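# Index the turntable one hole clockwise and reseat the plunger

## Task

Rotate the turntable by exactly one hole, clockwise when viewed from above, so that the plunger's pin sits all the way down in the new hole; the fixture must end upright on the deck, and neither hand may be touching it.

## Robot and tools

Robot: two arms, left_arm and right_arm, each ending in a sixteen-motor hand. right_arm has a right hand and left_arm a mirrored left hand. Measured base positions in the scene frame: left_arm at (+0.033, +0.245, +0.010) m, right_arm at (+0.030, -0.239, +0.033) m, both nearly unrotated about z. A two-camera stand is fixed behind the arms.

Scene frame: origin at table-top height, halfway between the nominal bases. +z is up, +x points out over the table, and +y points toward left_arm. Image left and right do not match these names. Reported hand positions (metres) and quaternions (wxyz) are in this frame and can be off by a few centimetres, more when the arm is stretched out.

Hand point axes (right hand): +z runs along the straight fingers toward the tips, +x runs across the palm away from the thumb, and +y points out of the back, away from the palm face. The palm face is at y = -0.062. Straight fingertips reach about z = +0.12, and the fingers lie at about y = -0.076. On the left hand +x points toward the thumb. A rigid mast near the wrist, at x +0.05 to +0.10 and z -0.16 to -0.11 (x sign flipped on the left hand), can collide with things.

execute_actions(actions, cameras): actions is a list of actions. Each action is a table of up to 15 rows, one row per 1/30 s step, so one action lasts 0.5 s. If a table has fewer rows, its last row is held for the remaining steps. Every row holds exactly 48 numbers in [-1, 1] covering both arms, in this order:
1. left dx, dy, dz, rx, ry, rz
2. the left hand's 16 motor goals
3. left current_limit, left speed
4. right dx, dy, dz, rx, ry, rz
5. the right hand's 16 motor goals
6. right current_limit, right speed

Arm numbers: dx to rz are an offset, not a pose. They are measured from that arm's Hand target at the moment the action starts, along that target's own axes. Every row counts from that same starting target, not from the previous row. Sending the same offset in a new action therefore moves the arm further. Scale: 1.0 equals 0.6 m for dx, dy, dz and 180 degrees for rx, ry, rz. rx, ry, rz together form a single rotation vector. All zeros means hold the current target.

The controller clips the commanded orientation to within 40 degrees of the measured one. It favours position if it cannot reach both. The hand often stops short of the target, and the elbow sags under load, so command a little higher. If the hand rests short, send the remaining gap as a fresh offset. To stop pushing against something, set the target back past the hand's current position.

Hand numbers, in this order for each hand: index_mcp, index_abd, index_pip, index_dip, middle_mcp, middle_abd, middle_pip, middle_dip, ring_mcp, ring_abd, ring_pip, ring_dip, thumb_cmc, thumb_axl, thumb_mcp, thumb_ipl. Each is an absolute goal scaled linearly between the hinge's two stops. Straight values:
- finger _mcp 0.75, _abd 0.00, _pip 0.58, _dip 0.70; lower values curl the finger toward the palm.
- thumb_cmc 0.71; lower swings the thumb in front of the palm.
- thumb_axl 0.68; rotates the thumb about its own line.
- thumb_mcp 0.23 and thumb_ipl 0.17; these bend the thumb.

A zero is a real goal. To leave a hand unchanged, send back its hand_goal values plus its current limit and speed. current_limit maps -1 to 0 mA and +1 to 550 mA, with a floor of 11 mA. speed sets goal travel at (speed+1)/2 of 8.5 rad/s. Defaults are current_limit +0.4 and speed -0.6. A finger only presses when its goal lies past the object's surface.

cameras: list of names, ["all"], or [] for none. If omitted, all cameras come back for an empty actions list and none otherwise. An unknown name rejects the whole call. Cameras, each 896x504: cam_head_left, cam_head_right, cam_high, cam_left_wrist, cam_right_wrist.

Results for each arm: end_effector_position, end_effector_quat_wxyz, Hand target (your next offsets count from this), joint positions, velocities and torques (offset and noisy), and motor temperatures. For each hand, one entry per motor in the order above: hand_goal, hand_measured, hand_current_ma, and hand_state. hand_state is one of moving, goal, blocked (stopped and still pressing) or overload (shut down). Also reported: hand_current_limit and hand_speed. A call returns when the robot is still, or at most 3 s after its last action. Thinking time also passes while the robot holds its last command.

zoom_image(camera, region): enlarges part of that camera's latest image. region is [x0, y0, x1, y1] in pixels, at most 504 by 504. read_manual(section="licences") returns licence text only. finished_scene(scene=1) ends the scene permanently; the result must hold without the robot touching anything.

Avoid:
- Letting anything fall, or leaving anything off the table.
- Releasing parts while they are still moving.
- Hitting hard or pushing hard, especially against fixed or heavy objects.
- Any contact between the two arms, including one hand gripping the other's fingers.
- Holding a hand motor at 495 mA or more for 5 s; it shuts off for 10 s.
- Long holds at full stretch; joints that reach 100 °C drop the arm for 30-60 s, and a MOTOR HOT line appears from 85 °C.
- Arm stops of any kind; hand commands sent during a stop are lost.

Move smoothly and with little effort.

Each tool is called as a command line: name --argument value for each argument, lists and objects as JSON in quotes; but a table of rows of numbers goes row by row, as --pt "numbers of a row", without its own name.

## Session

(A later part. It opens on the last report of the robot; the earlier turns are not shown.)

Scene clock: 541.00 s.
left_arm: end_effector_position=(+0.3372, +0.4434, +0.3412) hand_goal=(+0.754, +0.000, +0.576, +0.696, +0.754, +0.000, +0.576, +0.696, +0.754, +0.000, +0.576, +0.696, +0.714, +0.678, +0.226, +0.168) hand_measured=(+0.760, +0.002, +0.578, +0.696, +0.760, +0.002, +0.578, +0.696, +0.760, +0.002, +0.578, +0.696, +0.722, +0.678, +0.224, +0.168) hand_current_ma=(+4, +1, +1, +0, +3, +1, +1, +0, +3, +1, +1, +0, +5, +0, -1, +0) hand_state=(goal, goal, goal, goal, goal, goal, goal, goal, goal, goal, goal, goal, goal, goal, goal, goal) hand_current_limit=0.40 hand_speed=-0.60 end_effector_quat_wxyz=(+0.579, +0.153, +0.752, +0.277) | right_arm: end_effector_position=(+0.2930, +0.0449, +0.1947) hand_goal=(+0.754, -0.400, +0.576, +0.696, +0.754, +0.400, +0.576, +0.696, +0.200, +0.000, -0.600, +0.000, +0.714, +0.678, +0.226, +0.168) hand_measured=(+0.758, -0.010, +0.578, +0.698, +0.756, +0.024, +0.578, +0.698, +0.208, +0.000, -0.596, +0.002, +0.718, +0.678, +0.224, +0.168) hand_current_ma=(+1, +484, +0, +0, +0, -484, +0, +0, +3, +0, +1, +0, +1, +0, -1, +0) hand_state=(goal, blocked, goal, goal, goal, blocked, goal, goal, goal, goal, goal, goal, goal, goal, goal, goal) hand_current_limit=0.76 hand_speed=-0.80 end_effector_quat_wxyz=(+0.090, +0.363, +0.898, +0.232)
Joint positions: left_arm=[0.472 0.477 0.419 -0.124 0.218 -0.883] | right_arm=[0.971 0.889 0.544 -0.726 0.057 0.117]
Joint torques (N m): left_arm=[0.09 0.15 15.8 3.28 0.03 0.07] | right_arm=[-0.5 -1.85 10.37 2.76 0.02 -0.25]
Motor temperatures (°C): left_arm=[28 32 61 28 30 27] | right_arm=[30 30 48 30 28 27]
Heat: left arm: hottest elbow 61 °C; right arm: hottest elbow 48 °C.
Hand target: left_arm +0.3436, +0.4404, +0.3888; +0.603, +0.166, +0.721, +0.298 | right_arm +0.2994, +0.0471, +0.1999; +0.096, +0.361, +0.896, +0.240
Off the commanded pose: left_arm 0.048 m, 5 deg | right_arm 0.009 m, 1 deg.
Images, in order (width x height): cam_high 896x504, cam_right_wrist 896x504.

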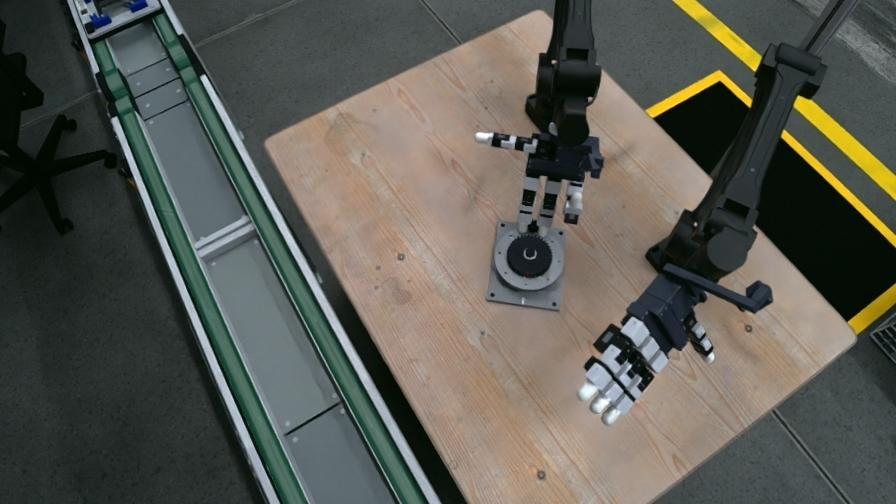

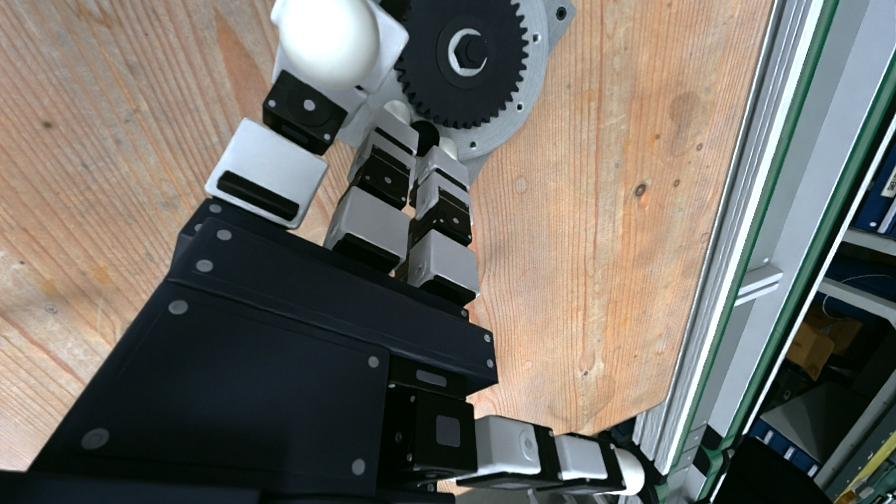

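execute_actions --actions '[[[0,0,0,0,0,0,0.754,0,0.576,0.696,0.754,0,0.576,0.696,0.754,0,0.576,0.696,0.714,0.678,0.226,0.168,0.4,-0.6,0,0.0129,-0.0156,-0.005,0,0,0.754,-0.4,0.576,0.696,0.754,0.4,0.576,0.696,0.2,0,-0.6,0,0.714,0.678,0.226,0.168,0.76,-0.8]],[[0,0,0,0,0,0,0.754,0,0.576,0.696,0.754,0,0.576,0.696,0.754,0,0.576,0.696,0.714,0.678,0.226,0.168,0.4,-0.6,0,0.0129,-0.0156,-0.005,0,0,0.754,-0.4,0.576,0.696,0.754,0.4,0.576,0.696,0.2,0,-0.6,0,0.714,0.678,0.226,0.168,0.76,-0.8]]]' --cameras '["cam_right_wrist"]'

zoom_image --camera "cam_right_wrist" --region '[380, 80, 480, 180]'

Scene clock: 550.67 s.
left_arm: end_effector_position=(+0.3372, +0.4434, +0.3412) hand_goal=(+0.754, +0.000, +0.576, +0.696, +0.754, +0.000, +0.576, +0.696, +0.754, +0.000, +0.576, +0.696, +0.714, +0.678, +0.226, +0.168) hand_measured=(+0.760, +0.002, +0.578, +0.696, +0.760, +0.002, +0.578, +0.696, +0.760, +0.002, +0.578, +0.696, +0.722, +0.678, +0.224, +0.168) hand_current_ma=(+4, +1, +1, +0, +3, +1, +1, +0, +3, +1, +1, +0, +5, +0, -1, +0) hand_state=(goal, goal, goal, goal, goal, goal, goal, goal, goal, goal, goal, goal, goal, goal, goal, goal) hand_current_limit=0.40 hand_speed=-0.60 end_effector_quat_wxyz=(+0.579, +0.153, +0.752, +0.277) | right_arm: end_effector_position=(+0.2925, +0.0447, +0.1956) hand_goal=(+0.754, -0.400, +0.576, +0.696, +0.754, +0.400, +0.576, +0.696, +0.200, +0.000, -0.600, +0.000, +0.714, +0.678, +0.226, +0.168) hand_measured=(+0.758, -0.010, +0.578, +0.698, +0.760, +0.028, +0.578, +0.698, +0.208, +0.000, -0.596, +0.002, +0.718, +0.678, +0.224, +0.168) hand_current_ma=(+0, +484, +0, +0, +1, -484, +0, +0, +3, +0, +1, +0, +1, +0, -1, +0) hand_state=(goal, blocked, goal, goal, goal, blocked, goal, goal, goal, goal, goal, goal, goal, goal, goal, goal) hand_current_limit=0.76 hand_speed=-0.80 end_effector_quat_wxyz=(+0.091, +0.362, +0.898, +0.233)
Joint positions: left_arm=[0.472 0.477 0.419 -0.124 0.218 -0.883] | right_arm=[0.971 0.885 0.542 -0.726 0.057 0.114]
Joint torques (N m): left_arm=[0.09 0.15 15.79 3.28 0.04 0.07] | right_arm=[-0.56 -3.84 13.34 1.42 0.17 -0.25]
Motor temperatures (°C): left_arm=[28 32 61 28 30 27] | right_arm=[30 30 48 30 28 27]
Heat: left arm: hottest elbow 61 °C; right arm: hottest elbow 48 °C.
Hand target: left_arm +0.3436, +0.4404, +0.3888; +0.603, +0.166, +0.721, +0.298 | right_arm +0.3021, +0.0499, +0.2239; +0.102, +0.360, +0.892, +0.254
Off the commanded pose: left_arm 0.048 m, 5 deg | right_arm 0.030 m, 3 deg.
Images, in order (width x height): cam_right_wrist 896x504.

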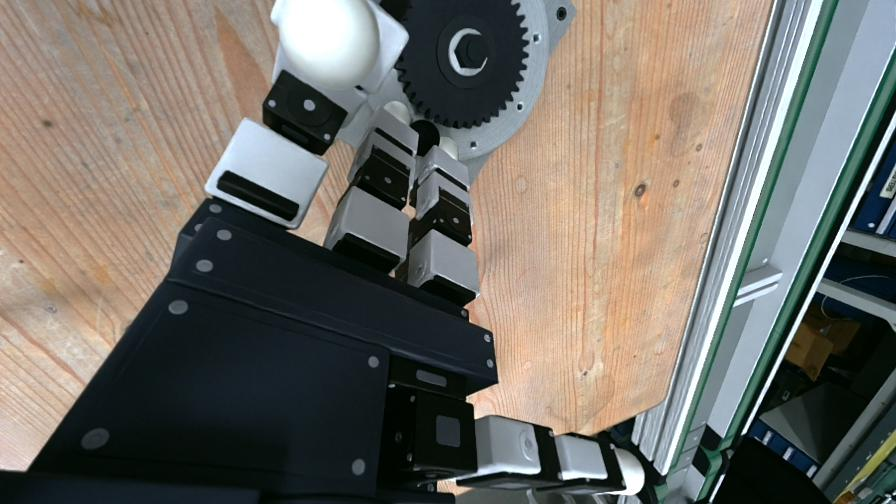

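Scaled by 5.040.

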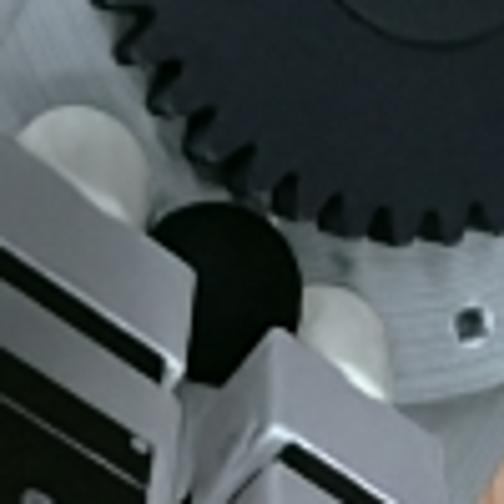

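execute_actions --actions '[[[0,0,0,0,0,0,0.754,0,0.576,0.696,0.754,0,0.576,0.696,0.754,0,0.576,0.696,0.714,0.678,0.226,0.168,0.4,-0.6,0,0.0129,-0.0156,-0.005,0,0,0.754,-0.4,0.576,0.696,0.754,0.4,0.576,0.696,0.2,0,-0.6,0,0.714,0.678,0.226,0.168,0.76,-0.8]],[[0,0,0,0,0,0,0.754,0,0.576,0.696,0.754,0,0.576,0.696,0.754,0,0.576,0.696,0.714,0.678,0.226,0.168,0.4,-0.6,0,0.0129,-0.0156,-0.005,0,0,0.754,-0.4,0.576,0.696,0.754,0.4,0.576,0.696,0.2,0,-0.6,0,0.714,0.678,0.226,0.168,0.76,-0.8]]]' --cameras '["cam_right_wrist"]'

zoom_image --camera "cam_right_wrist" --region '[380, 80, 480, 180]'

Scene clock: 556.50 s.
left_arm: end_effector_position=(+0.3372, +0.4434, +0.3412) hand_goal=(+0.754, +0.000, +0.576, +0.696, +0.754, +0.000, +0.576, +0.696, +0.754, +0.000, +0.576, +0.696, +0.714, +0.678, +0.226, +0.168) hand_measured=(+0.760, +0.002, +0.578, +0.696, +0.760, +0.002, +0.578, +0.696, +0.760, +0.002, +0.578, +0.696, +0.722, +0.678, +0.224, +0.168) hand_current_ma=(+4, +1, +1, +0, +3, +1, +1, +0, +3, +1, +1, +0, +5, +0, -1, +0) hand_state=(goal, goal, goal, goal, goal, goal, goal, goal, goal, goal, goal, goal, goal, goal, goal, goal) hand_current_limit=0.40 hand_speed=-0.60 end_effector_quat_wxyz=(+0.579, +0.153, +0.752, +0.277) | right_arm: end_effector_position=(+0.2875, +0.0389, +0.1987) hand_goal=(+0.754, -0.400, +0.576, +0.696, +0.754, +0.400, +0.576, +0.696, +0.200, +0.000, -0.600, +0.000, +0.714, +0.678, +0.226, +0.168) hand_measured=(+0.774, -0.074, +0.584, +0.698, +0.776, +0.090, +0.586, +0.698, +0.208, +0.000, -0.596, +0.002, +0.718, +0.678, +0.224, +0.168) hand_current_ma=(+11, +484, +2, +0, +13, -484, +3, +0, +3, +0, +1, +0, +1, +0, -1, +0) hand_state=(goal, blocked, goal, goal, blocked, blocked, goal, goal, goal, goal, goal, goal, goal, goal, goal, goal) hand_current_limit=0.76 hand_speed=-0.80 end_effector_quat_wxyz=(+0.088, +0.362, +0.900, +0.226)
Joint positions: left_arm=[0.472 0.477 0.419 -0.124 0.218 -0.883] | right_arm=[0.971 0.858 0.547 -0.772 0.054 0.114]
Joint torques (N m): left_arm=[0.03 0.03 15.76 3.29 0.04 0.07] | right_arm=[-0.5 -3.84 15.9 1.96 0.43 -0.25]
Motor temperatures (°C): left_arm=[28 32 61 28 30 27] | right_arm=[30 30 48 30 28 27]
Heat: left arm: hottest elbow 61 °C; right arm: hottest elbow 48 °C.
Hand target: left_arm +0.3436, +0.4404, +0.3888; +0.603, +0.166, +0.721, +0.298 | right_arm +0.3042, +0.0521, +0.2480; +0.108, +0.358, +0.888, +0.268
Off the commanded pose: left_arm 0.048 m, 5 deg | right_arm 0.054 m, 6 deg.
Images, in order (width x height): cam_right_wrist 896x504.

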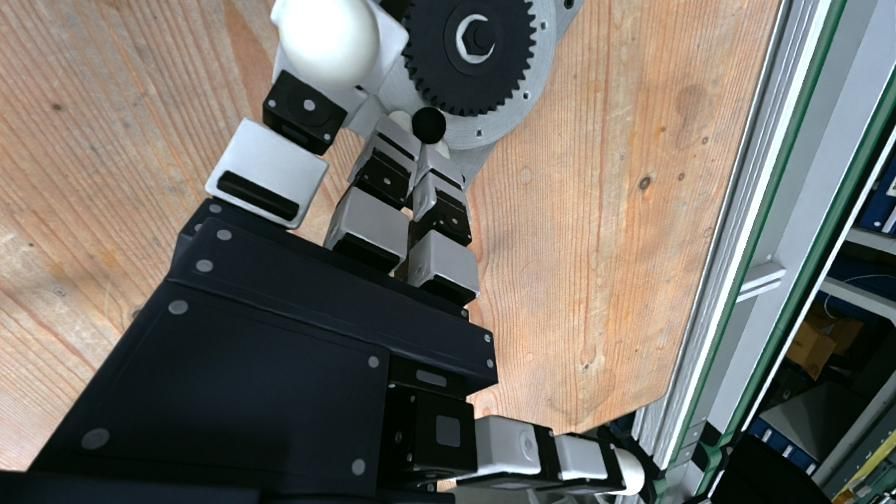

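Scaled by 5.040.

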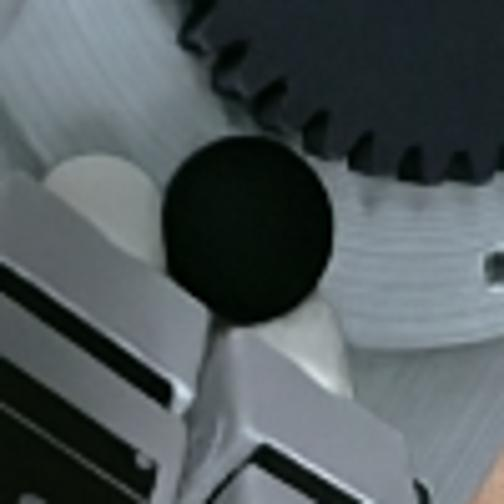

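execute_actions --actions '[[[0,0,0,0,0,0,0.754,0,0.576,0.696,0.754,0,0.576,0.696,0.754,0,0.576,0.696,0.714,0.678,0.226,0.168,0.4,-0.6,0.0037,-0.05,0.045,0.015,0,0,0.754,-0.4,0.576,0.696,0.754,0.4,0.576,0.696,0.2,0,-0.6,0,0.714,0.678,0.226,0.168,0.3,-0.8]],[[0,0,0,0,0,0,0.754,0,0.576,0.696,0.754,0,0.576,0.696,0.754,0,0.576,0.696,0.714,0.678,0.226,0.168,0.4,-0.6,0,0,0,0,0,0,0.754,0.15,0.576,0.696,0.754,-0.15,0.576,0.696,0.2,0,-0.6,0,0.714,0.678,0.226,0.168,0.3,-0.8]],[[0,0,0,0,0,0,0.754,0,0.576,0.696,0.754,0,0.576,0.696,0.754,0,0.576,0.696,0.714,0.678,0.226,0.168,0.4,-0.6,0,0.05,-0.0866,0,0,0,0.754,0.15,0.576,0.696,0.754,-0.15,0.576,0.696,0.2,0,-0.6,0,0.714,0.678,0.226,0.168,0.3,-0.8]]]' --cameras '["all"]'

zoom_image --camera "cam_high" --region '[500, 200, 560, 260]'

zoom_image --camera "cam_right_wrist" --region '[380, 80, 480, 180]'

Scene clock: 573.57 s.
left_arm: end_effector_position=(+0.3372, +0.4434, +0.3412) hand_goal=(+0.754, +0.000, +0.576, +0.696, +0.754, +0.000, +0.576, +0.696, +0.754, +0.000, +0.576, +0.696, +0.714, +0.678, +0.226, +0.168) hand_measured=(+0.760, +0.002, +0.578, +0.696, +0.760, +0.002, +0.578, +0.696, +0.760, +0.002, +0.578, +0.696, +0.722, +0.678, +0.224, +0.168) hand_current_ma=(+4, +1, +1, +0, +3, +1, +1, +0, +3, +1, +1, +0, +5, +0, -1, +0) hand_state=(goal, goal, goal, goal, goal, goal, goal, goal, goal, goal, goal, goal, goal, goal, goal, goal) hand_current_limit=0.40 hand_speed=-0.60 end_effector_quat_wxyz=(+0.579, +0.153, +0.752, +0.277) | right_arm: end_effector_position=(+0.2900, +0.0413, +0.2502) hand_goal=(+0.754, +0.150, +0.576, +0.696, +0.754, -0.150, +0.576, +0.696, +0.200, +0.000, -0.600, +0.000, +0.714, +0.678, +0.226, +0.168) hand_measured=(+0.760, +0.146, +0.580, +0.698, +0.760, -0.146, +0.580, +0.698, +0.208, +0.000, -0.596, +0.002, +0.718, +0.678, +0.222, +0.168) hand_current_ma=(+1, -1, +0, +0, +1, +0, +0, +0, +3, +0, +1, +0, +1, +0, -1, +0) hand_state=(goal, goal, goal, goal, goal, goal, goal, goal, goal, goal, goal, goal, goal, goal, goal, goal) hand_current_limit=0.30 hand_speed=-0.80 end_effector_quat_wxyz=(+0.092, +0.362, +0.897, +0.236)
Joint positions: left_arm=[0.472 0.477 0.419 -0.124 0.218 -0.883] | right_arm=[0.971 0.816 0.654 -0.899 0.057 0.114]
Joint torques (N m): left_arm=[0.09 0.15 15.77 3.29 0.03 0.07] | right_arm=[0.32 -2.08 13.33 1.43 0.34 -0.14]
Motor temperatures (°C): left_arm=[28 32 61 28 29 27] | right_arm=[30 30 52 30 28 27]
Heat: left arm: hottest elbow 61 °C; right arm: hottest elbow 52 °C.
Hand target: left_arm +0.3436, +0.4404, +0.3888; +0.603, +0.166, +0.721, +0.298 | right_arm +0.2950, +0.0457, +0.2689; +0.099, +0.360, +0.894, +0.247
Off the commanded pose: left_arm 0.048 m, 5 deg | right_arm 0.020 m, 2 deg.

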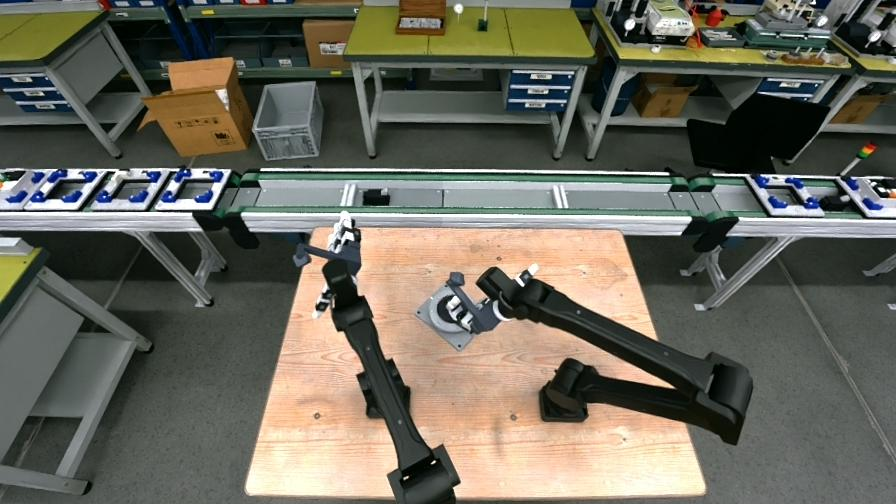

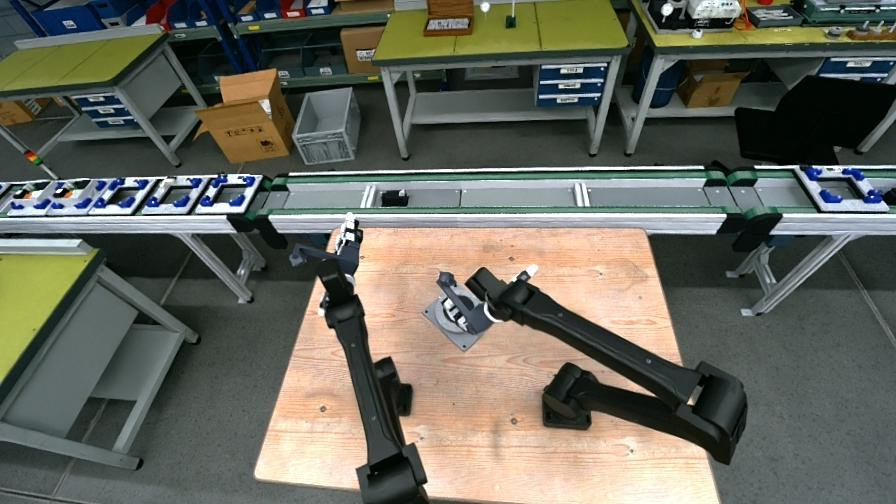

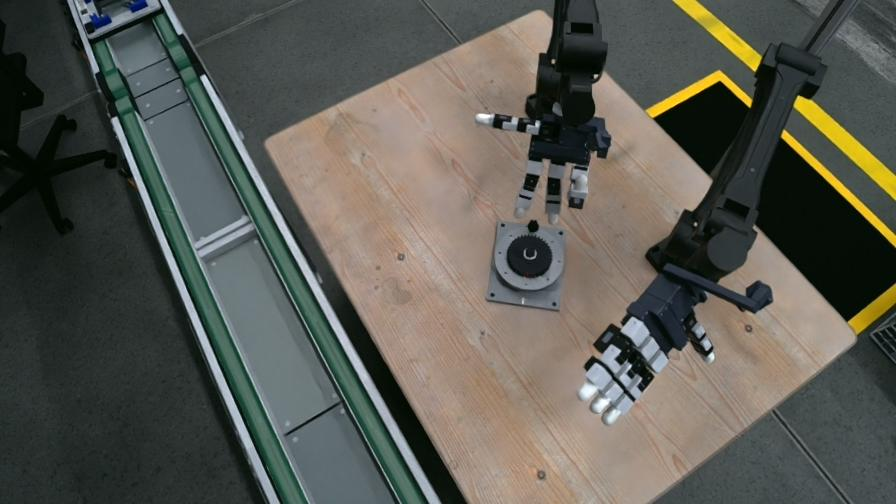

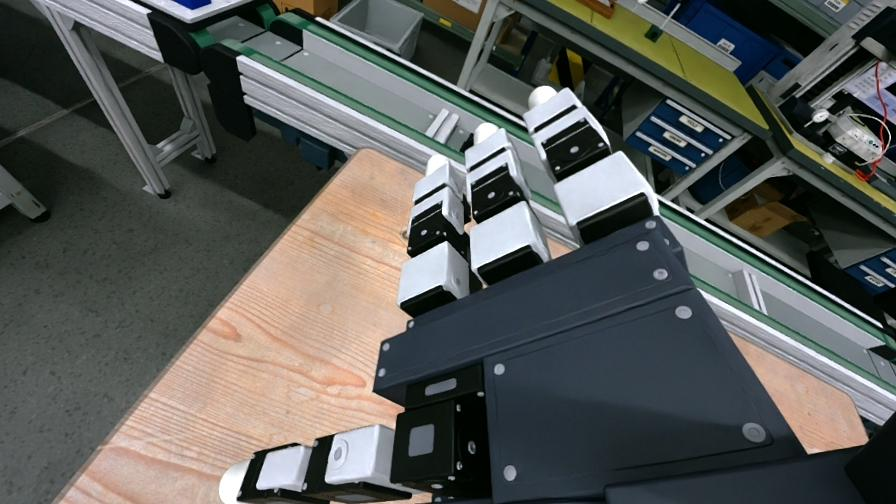

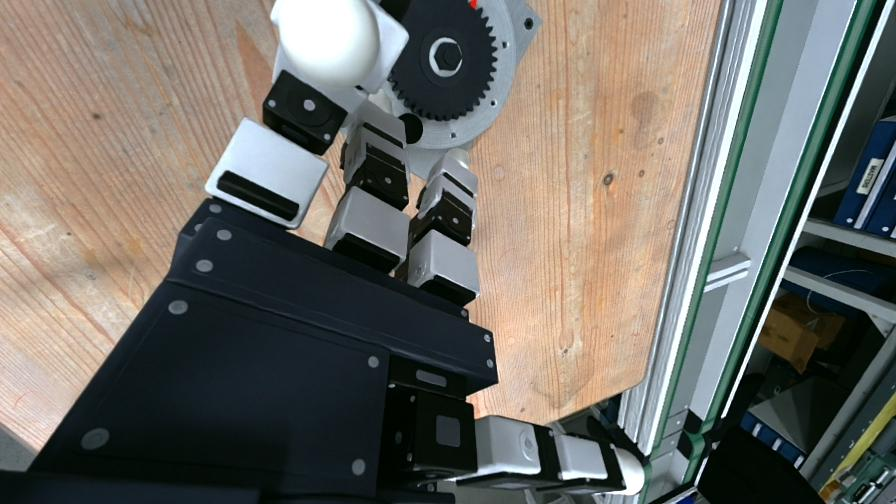

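Scaled by 8.400.

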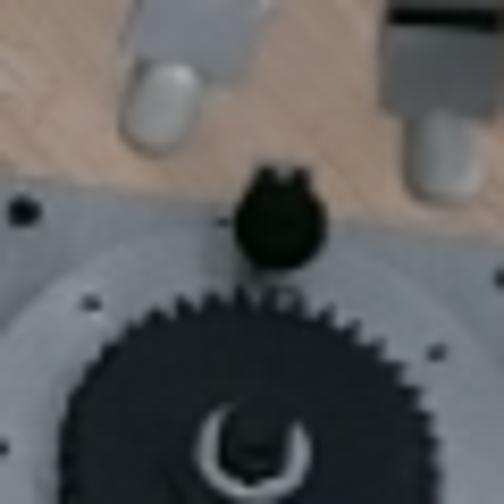

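Scaled by 5.040.

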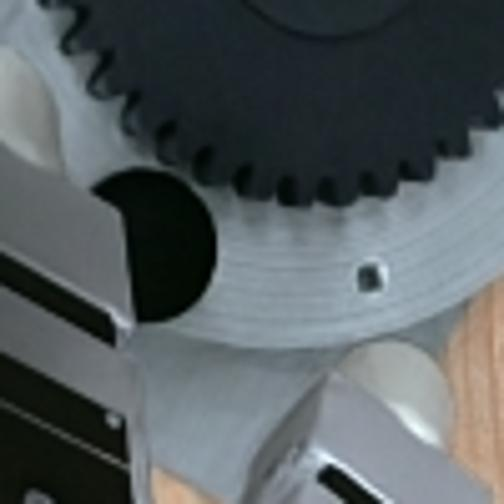

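execute_actions --actions '[[[0,0,0,0,0,0,0.754,0,0.576,0.696,0.754,0,0.576,0.696,0.754,0,0.576,0.696,0.714,0.678,0.226,0.168,0.4,-0.6,0,-0.1,-0.09,0,0,0,0.754,0.15,0.576,0.696,0.754,-0.15,0.576,0.696,0.2,0,-0.6,0,0.714,0.678,0.226,0.168,0.3,-0.8]],[[0,0,0,0,0,0,0.754,0,0.576,0.696,0.754,0,0.576,0.696,0.754,0,0.576,0.696,0.714,0.678,0.226,0.168,0.4,-0.6,0,-0.1,-0.04,0,0,0,0.754,0.15,0.576,0.696,0.754,-0.15,0.576,0.696,0.2,0,-0.6,0,0.714,0.678,0.226,0.168,0.3,-0.8]]]' --cameras '["cam_head_left", "cam_head_right", "cam_right_wrist"]'

zoom_image --camera "cam_head_left" --region '[400, 260, 500, 360]'

zoom_image --camera "cam_head_right" --region '[410, 260, 510, 360]'

Scene clock: 587.57 s.
left_arm: end_effector_position=(+0.3372, +0.4434, +0.3412) hand_goal=(+0.754, +0.000, +0.576, +0.696, +0.754, +0.000, +0.576, +0.696, +0.754, +0.000, +0.576, +0.696, +0.714, +0.678, +0.226, +0.168) hand_measured=(+0.760, +0.002, +0.578, +0.696, +0.760, +0.002, +0.578, +0.696, +0.760, +0.002, +0.578, +0.696, +0.722, +0.678, +0.224, +0.168) hand_current_ma=(+4, +1, +1, +0, +3, +1, +1, +0, +3, +1, +1, +0, +5, +0, -1, +0) hand_state=(goal, goal, goal, goal, goal, goal, goal, goal, goal, goal, goal, goal, goal, goal, goal, goal) hand_current_limit=0.40 hand_speed=-0.60 end_effector_quat_wxyz=(+0.579, +0.153, +0.752, +0.277) | right_arm: end_effector_position=(+0.1943, -0.0572, +0.2681) hand_goal=(+0.754, +0.150, +0.576, +0.696, +0.754, -0.150, +0.576, +0.696, +0.200, +0.000, -0.600, +0.000, +0.714, +0.678, +0.226, +0.168) hand_measured=(+0.758, +0.148, +0.578, +0.698, +0.758, -0.148, +0.578, +0.698, +0.208, +0.000, -0.596, +0.002, +0.718, +0.678, +0.222, +0.168) hand_current_ma=(+1, +0, +0, +0, +1, +0, +0, +0, +3, +0, +1, +0, +1, +0, -1, +0) hand_state=(goal, goal, goal, goal, goal, goal, goal, goal, goal, goal, goal, goal, goal, goal, goal, goal) hand_current_limit=0.30 hand_speed=-0.80 end_effector_quat_wxyz=(+0.097, +0.356, +0.896, +0.249)
Joint positions: left_arm=[0.472 0.477 0.419 -0.124 0.218 -0.883] | right_arm=[1.171 0.303 0.558 -1.306 0.159 0.278]
Joint torques (N m): left_arm=[0.21 0.03 15.77 3.32 0.03 0.07] | right_arm=[0.5 4.89 11.69 1.46 0.51 -0.04]
Motor temperatures (°C): left_arm=[28 32 61 28 29 27] | right_arm=[30 30 52 30 28 27]
Heat: left arm: hottest elbow 61 °C; right arm: hottest elbow 52 °C.
Hand target: left_arm +0.3436, +0.4404, +0.3888; +0.603, +0.166, +0.721, +0.298 | right_arm +0.1959, -0.0573, +0.2742; +0.099, +0.360, +0.894, +0.247
Off the commanded pose: left_arm 0.048 m, 5 deg | right_arm 0.006 m, 1 deg.
Images, in order (width x height): cam_head_left 896x504, cam_head_right 896x504, cam_right_wrist 896x504.

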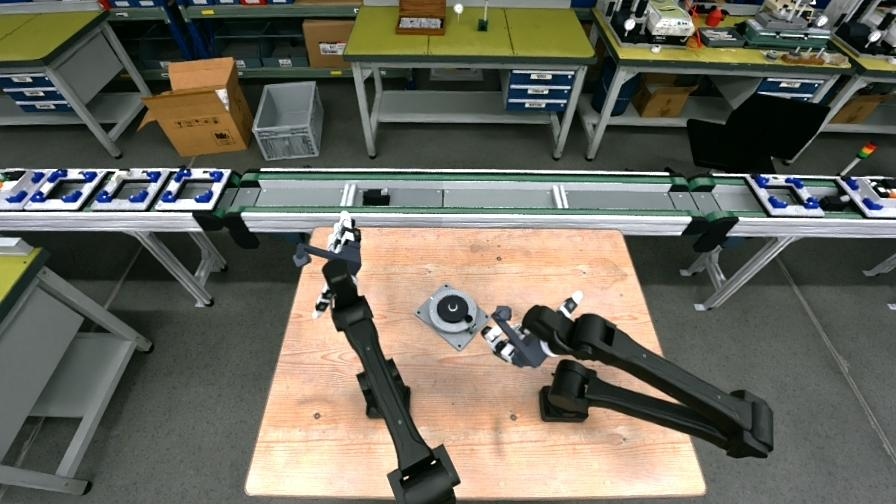

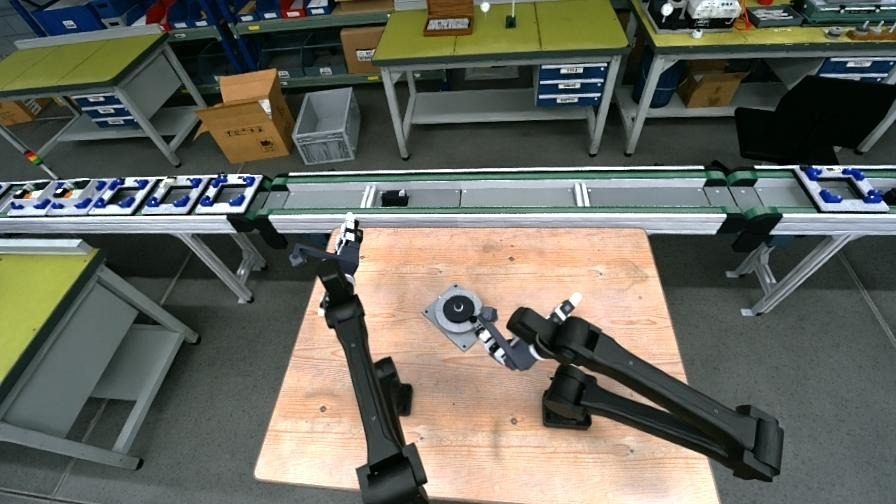

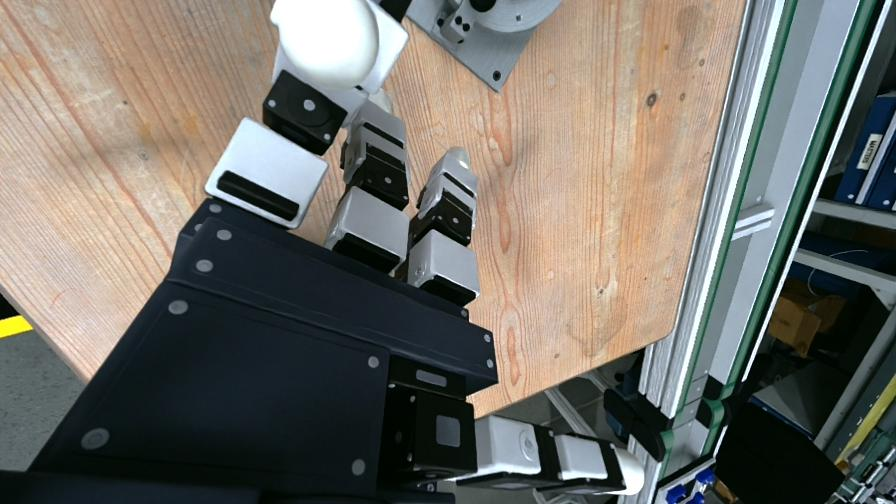

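Scaled by 5.040.

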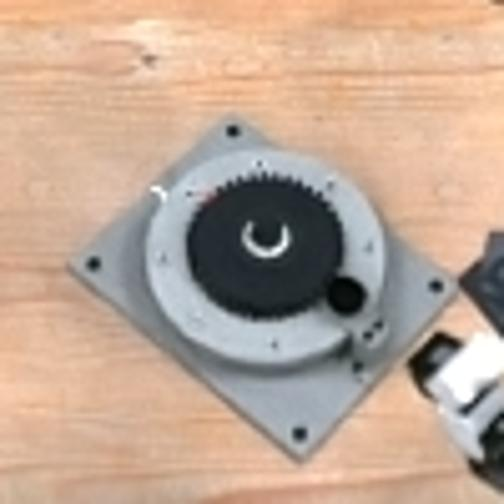

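Scaled by 5.040.

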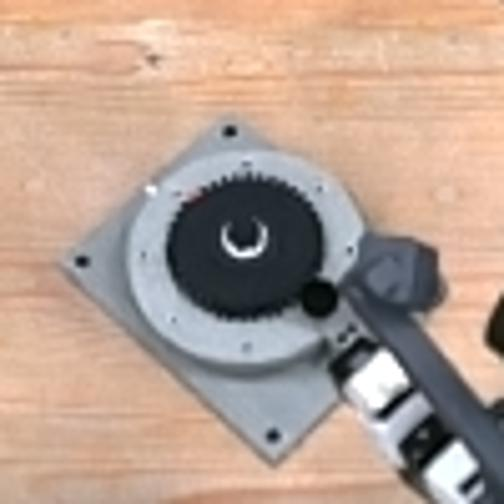

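zoom_image --camera "cam_right_wrist" --region '[420, 0, 530, 90]'

Scaled by 4.582.

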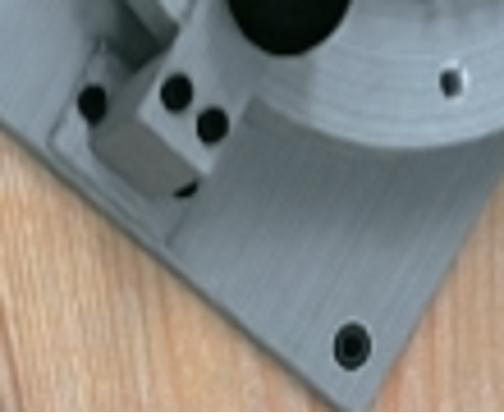

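execute_actions --actions '[[[0,0,0,0,0,0,0.754,0,0.576,0.696,0.754,0,0.576,0.696,0.754,0,0.576,0.696,0.714,0.678,0.226,0.168,0.4,-0.6,0.003,0.08,0.13,0.1667,0,0,0.98,0.28,-0.61,0.98,0.98,-0.28,-0.61,0.98,0.2,0,-0.6,0,0.714,0.678,0.226,0.168,0.6,-0.6]],[[0,0,0,0,0,0,0.754,0,0.576,0.696,0.754,0,0.576,0.696,0.754,0,0.576,0.696,0.714,0.678,0.226,0.168,0.4,-0.6,0.003,0.136,0.071,0.005,0,0,0.98,0.28,-0.61,0.98,0.98,-0.28,-0.61,0.98,0.2,0,-0.6,0,0.714,0.678,0.226,0.168,0.6,-0.6]]]' --cameras '["cam_high", "cam_right_wrist"]'

zoom_image --camera "cam_high" --region '[480, 190, 580, 290]'

Scene clock: 754.77 s.
left_arm: end_effector_position=(+0.3372, +0.4434, +0.3412) hand_goal=(+0.754, +0.000, +0.576, +0.696, +0.754, +0.000, +0.576, +0.696, +0.754, +0.000, +0.576, +0.696, +0.714, +0.678, +0.226, +0.168) hand_measured=(+0.760, +0.002, +0.578, +0.696, +0.760, +0.002, +0.578, +0.696, +0.760, +0.002, +0.578, +0.696, +0.722, +0.678, +0.224, +0.168) hand_current_ma=(+4, +1, +1, +0, +3, +1, +1, +0, +3, +1, +1, +0, +5, +0, -1, +0) hand_state=(goal, goal, goal, goal, goal, goal, goal, goal, goal, goal, goal, goal, goal, goal, goal, goal) hand_current_limit=0.40 hand_speed=-0.60 end_effector_quat_wxyz=(+0.579, +0.153, +0.752, +0.277) | right_arm: end_effector_position=(+0.2937, +0.0543, +0.1716) hand_goal=(+0.980, +0.280, -0.610, +0.980, +0.980, -0.280, -0.610, +0.980, +0.200, +0.000, -0.600, +0.000, +0.714, +0.678, +0.226, +0.168) hand_measured=(+0.978, +0.276, -0.604, +0.978, +0.978, -0.276, -0.604, +0.978, +0.208, +0.000, -0.596, +0.002, +0.714, +0.678, +0.222, +0.168) hand_current_ma=(+0, -1, +1, +0, +0, +0, +1, +0, +2, +0, +0, +0, +0, +0, -1, +0) hand_state=(goal, goal, goal, goal, goal, goal, goal, goal, goal, goal, goal, goal, goal, goal, goal, goal) hand_current_limit=0.60 hand_speed=-0.60 end_effector_quat_wxyz=(-0.007, +0.371, +0.928, -0.025)
Joint positions: left_arm=[0.472 0.477 0.419 -0.124 0.218 -0.883] | right_arm=[0.957 1.236 0.915 -1.301 0.001 0.109]
Joint torques (N m): left_arm=[0.09 0.09 15.8 3.29 0.04 0.07] | right_arm=[-0.56 -7.77 11.75 0.84 -0.06 -0.19]
Motor temperatures (°C): left_arm=[28 32 64 28 29 27] | right_arm=[30 30 48 30 29 27]
Heat: left arm: hottest elbow 64 °C; right arm: hottest elbow 48 °C.
Hand target: left_arm +0.3436, +0.4404, +0.3888; +0.603, +0.166, +0.721, +0.298 | right_arm +0.3066, +0.0630, +0.1906; +0.000, +0.374, +0.928, +0.000
Off the commanded pose: left_arm 0.048 m, 5 deg | right_arm 0.025 m, 3 deg.
Images, in order (width x height): cam_high 896x504, cam_right_wrist 896x504.

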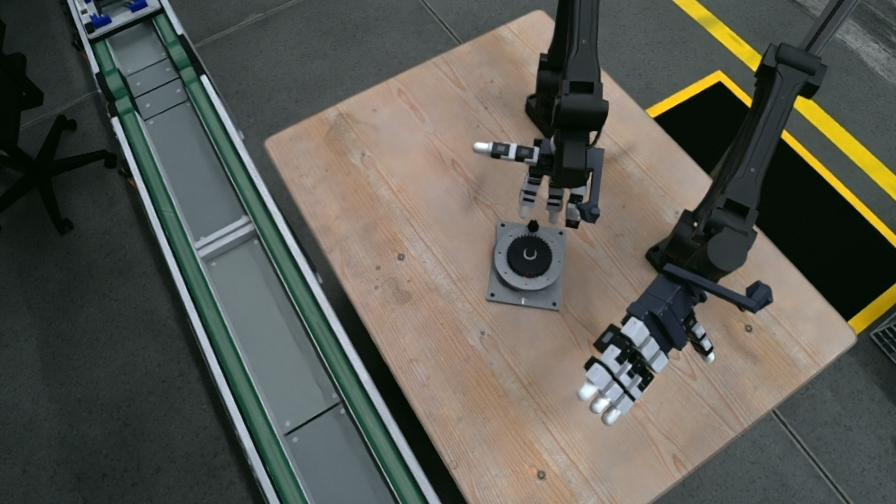

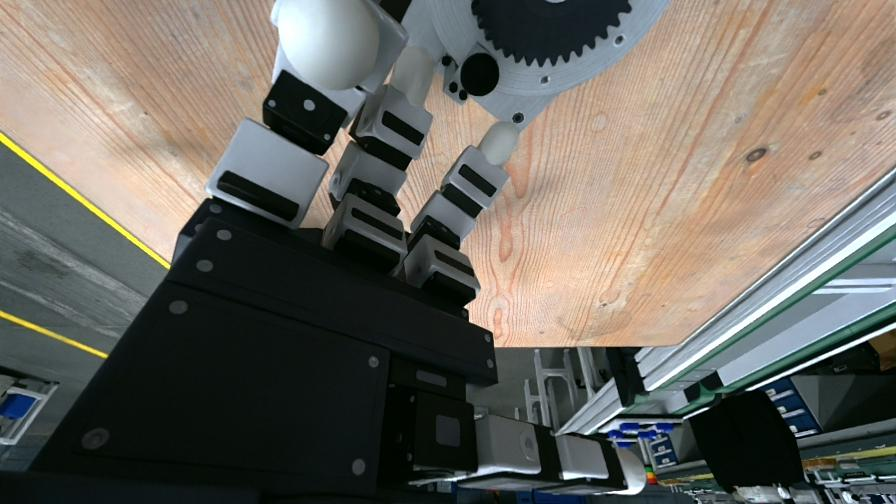

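Scaled by 5.040.

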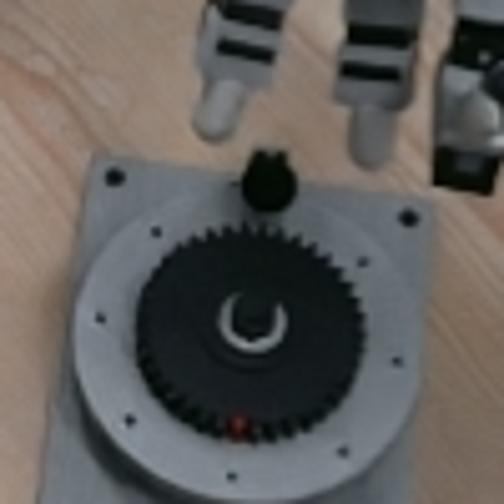

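zoom_image --camera "cam_right_wrist" --region '[430, 30, 530, 130]'

zoom_image --camera "cam_high" --region '[510, 200, 560, 250]'

Scaled by 5.040.

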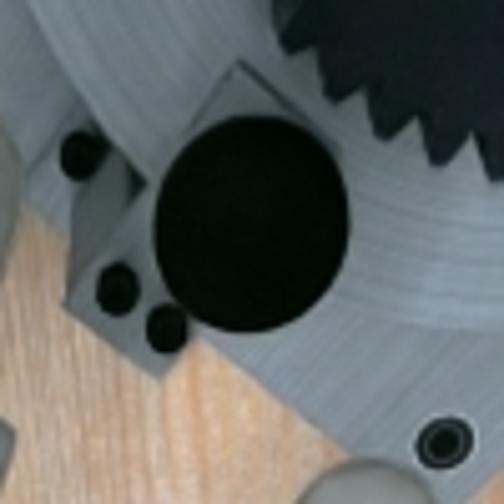

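Scaled by 10.080.

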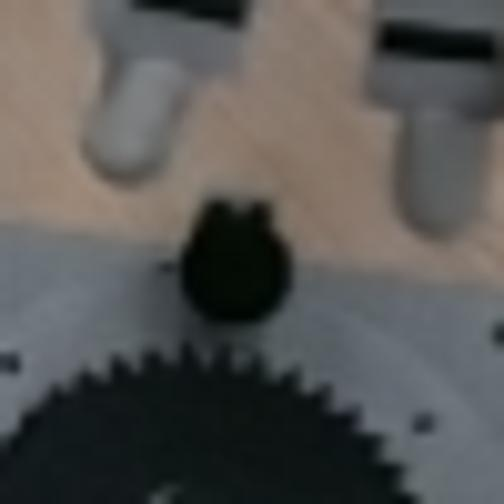

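execute_actions --actions '[[[0,0,0,0,0,0,0.754,0,0.576,0.696,0.754,0,0.576,0.696,0.754,0,0.576,0.696,0.714,0.678,0.226,0.168,0.4,-0.6,-0.0092,0.0255,0.031,0,0,0,0.98,0.2,-0.61,0.98,0.98,-0.2,-0.61,0.98,0.2,0,-0.6,0,0.714,0.678,0.226,0.168,0.6,-0.6]]]' --cameras '["cam_high", "cam_right_wrist"]'

zoom_image --camera "cam_right_wrist" --region '[400, 30, 520, 150]'

zoom_image --camera "cam_high" --region '[480, 190, 580, 290]'

Scene clock: 776.37 s.
left_arm: end_effector_position=(+0.3372, +0.4434, +0.3412) hand_goal=(+0.754, +0.000, +0.576, +0.696, +0.754, +0.000, +0.576, +0.696, +0.754, +0.000, +0.576, +0.696, +0.714, +0.678, +0.226, +0.168) hand_measured=(+0.760, +0.002, +0.578, +0.696, +0.760, +0.002, +0.578, +0.696, +0.760, +0.002, +0.578, +0.696, +0.722, +0.678, +0.224, +0.168) hand_current_ma=(+4, +1, +1, +0, +3, +1, +1, +0, +3, +1, +1, +0, +5, +0, -1, +0) hand_state=(goal, goal, goal, goal, goal, goal, goal, goal, goal, goal, goal, goal, goal, goal, goal, goal) hand_current_limit=0.40 hand_speed=-0.60 end_effector_quat_wxyz=(+0.579, +0.153, +0.752, +0.277) | right_arm: end_effector_position=(+0.3101, +0.0567, +0.1588) hand_goal=(+0.980, +0.200, -0.610, +0.980, +0.980, -0.200, -0.610, +0.980, +0.200, +0.000, -0.600, +0.000, +0.714, +0.678, +0.226, +0.168) hand_measured=(+0.978, +0.202, -0.604, +0.978, +0.978, -0.202, -0.604, +0.978, +0.208, +0.000, -0.596, +0.002, +0.712, +0.678, +0.222, +0.168) hand_current_ma=(+0, +0, +1, +0, +0, +0, +1, +0, +2, +0, +0, +0, +0, +0, -1, +0) hand_state=(goal, goal, goal, goal, goal, goal, goal, goal, goal, goal, goal, goal, goal, goal, goal, goal) hand_current_limit=0.60 hand_speed=-0.60 end_effector_quat_wxyz=(-0.007, +0.377, +0.926, -0.021)
Joint positions: left_arm=[0.472 0.477 0.419 -0.124 0.218 -0.883] | right_arm=[0.923 1.279 0.915 -1.252 -0.001 0.088]
Joint torques (N m): left_arm=[0.03 0.09 15.82 3.29 0.04 0.07] | right_arm=[-0.32 -7.12 11.41 1.28 -0.02 -0.22]
Motor temperatures (°C): left_arm=[28 32 64 28 29 27] | right_arm=[30 31 46 30 29 27]
Heat: left arm: hottest elbow 64 °C; right arm: hottest elbow 46 °C.
Hand target: left_arm +0.3436, +0.4404, +0.3888; +0.603, +0.166, +0.721, +0.298 | right_arm +0.3212, +0.0702, +0.1720; +0.000, +0.374, +0.928, +0.000
Off the commanded pose: left_arm 0.048 m, 5 deg | right_arm 0.022 m, 3 deg.
Images, in order (width x height): cam_high 896x504, cam_right_wrist 896x504.

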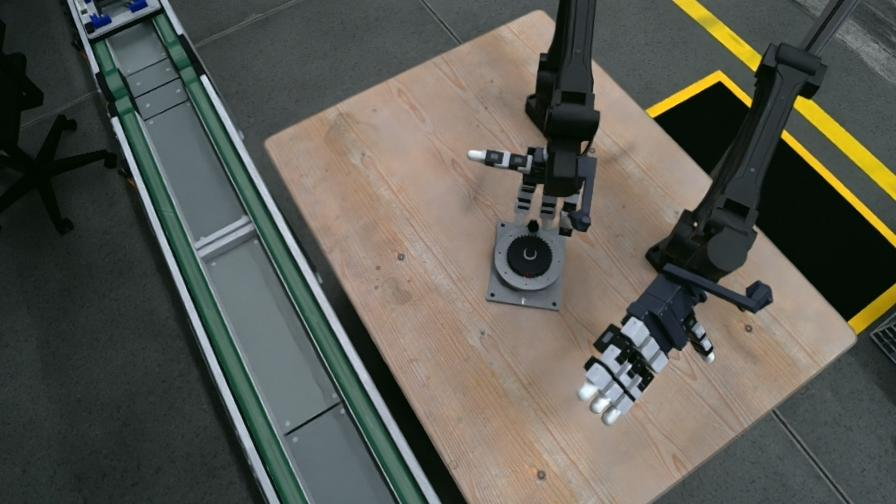

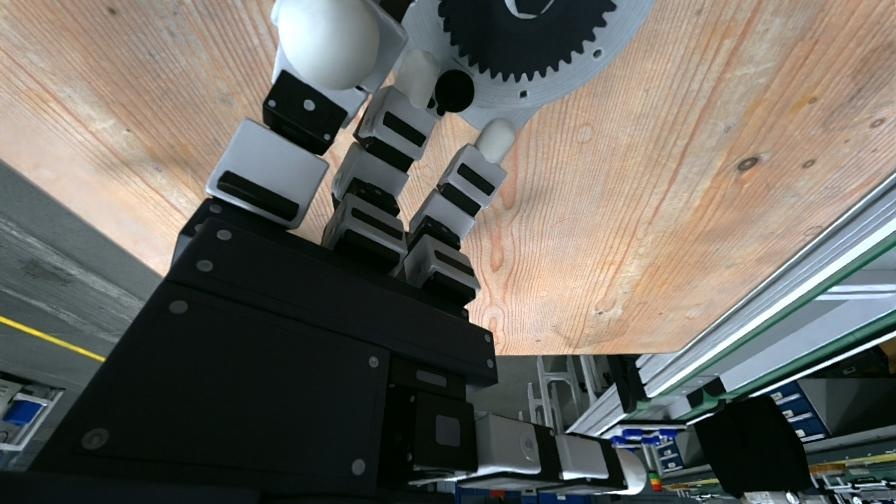

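Scaled by 4.200.

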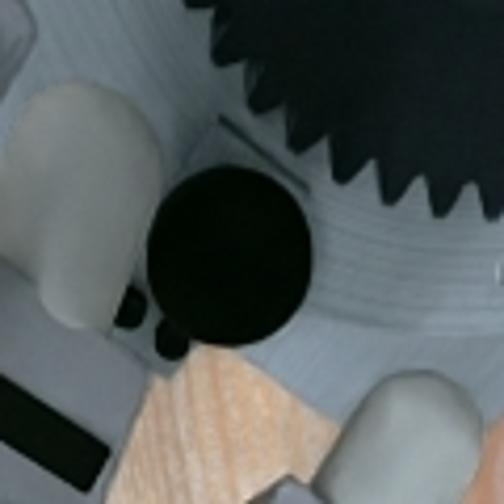

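Scaled by 5.040.

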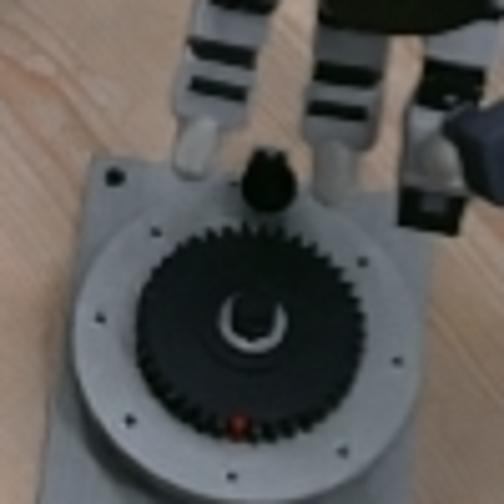

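execute_actions --actions '[[[0,0,0,0,0,0,0.754,0,0.576,0.696,0.754,0,0.576,0.696,0.754,0,0.576,0.696,0.714,0.678,0.226,0.168,0.4,-0.6,0.0042,0.004,0.033,0,0,0,0.98,0.2,-0.61,0.98,0.98,-0.2,-0.61,0.98,0.2,0,-0.6,0,0.714,0.678,0.226,0.168,0.6,-0.6]]]' --cameras '["cam_high", "cam_right_wrist"]'

zoom_image --camera "cam_right_wrist" --region '[380, 30, 500, 150]'

zoom_image --camera "cam_high" --region '[500, 200, 560, 260]'

Scene clock: 813.47 s.
left_arm: end_effector_position=(+0.3372, +0.4434, +0.3412) hand_goal=(+0.754, +0.000, +0.576, +0.696, +0.754, +0.000, +0.576, +0.696, +0.754, +0.000, +0.576, +0.696, +0.714, +0.678, +0.226, +0.168) hand_measured=(+0.760, +0.002, +0.578, +0.696, +0.760, +0.002, +0.578, +0.696, +0.760, +0.002, +0.578, +0.696, +0.722, +0.678, +0.224, +0.168) hand_current_ma=(+4, +1, +1, +0, +3, +1, +1, +0, +3, +1, +1, +0, +5, +0, -1, +0) hand_state=(goal, goal, goal, goal, goal, goal, goal, goal, goal, goal, goal, goal, goal, goal, goal, goal) hand_current_limit=0.40 hand_speed=-0.60 end_effector_quat_wxyz=(+0.579, +0.153, +0.752, +0.277) | right_arm: end_effector_position=(+0.3189, +0.0674, +0.1535) hand_goal=(+0.980, +0.200, -0.610, +0.980, +0.980, -0.200, -0.610, +0.980, +0.200, +0.000, -0.600, +0.000, +0.714, +0.678, +0.226, +0.168) hand_measured=(+0.980, +0.202, -0.604, +0.978, +0.980, -0.202, -0.604, +0.978, +0.208, +0.000, -0.596, +0.002, +0.712, +0.678, +0.222, +0.168) hand_current_ma=(+0, +0, +1, +0, +0, +0, +1, +0, +2, +0, +0, +0, +0, +0, -1, +0) hand_state=(goal, goal, goal, goal, goal, goal, goal, goal, goal, goal, goal, goal, goal, goal, goal, goal) hand_current_limit=0.60 hand_speed=-0.60 end_effector_quat_wxyz=(-0.002, +0.377, +0.926, -0.005)
Joint positions: left_arm=[0.472 0.477 0.419 -0.124 0.218 -0.883] | right_arm=[0.923 1.302 0.913 -1.194 -0.001 0.088]
Joint torques (N m): left_arm=[-0.03 0.09 15.8 3.28 0.04 0.08] | right_arm=[0.09 -6.95 9.02 1.4 -0.04 -0.16]
Motor temperatures (°C): left_arm=[28 31 65 28 29 27] | right_arm=[30 31 45 30 28 27]
Heat: left arm: hottest elbow 65 °C; right arm: hottest elbow 45 °C.
Hand target: left_arm +0.3436, +0.4404, +0.3888; +0.603, +0.166, +0.721, +0.298 | right_arm +0.3210, +0.0737, +0.1522; +0.000, +0.374, +0.928, +0.000
Off the commanded pose: left_arm 0.048 m, 5 deg | right_arm 0.007 m, 1 deg.
Images, in order (width x height): cam_high 896x504, cam_right_wrist 896x504.

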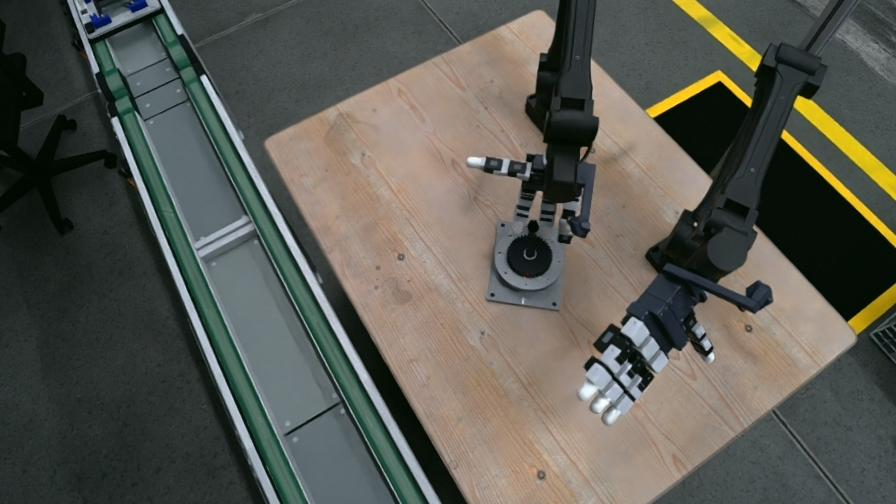

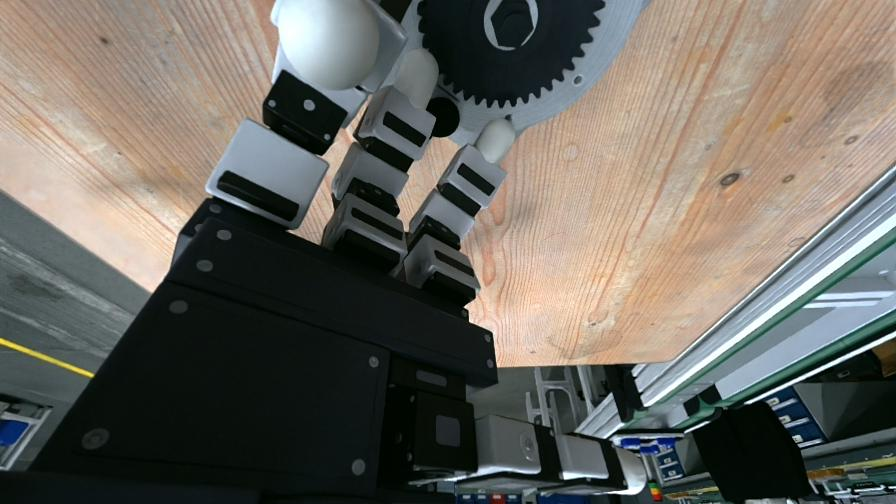

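Scaled by 4.200.

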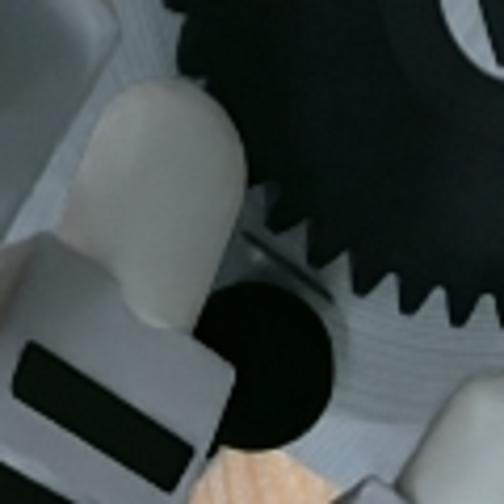

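Scaled by 8.400.

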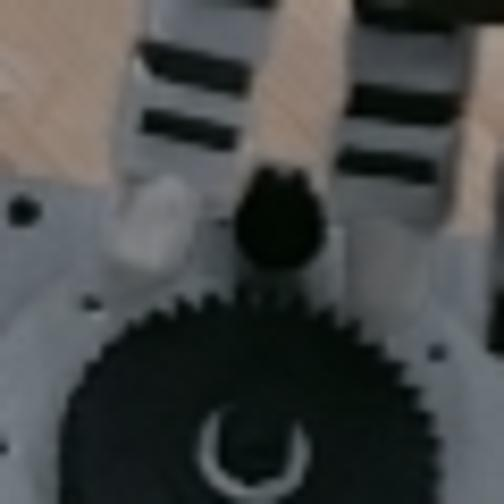

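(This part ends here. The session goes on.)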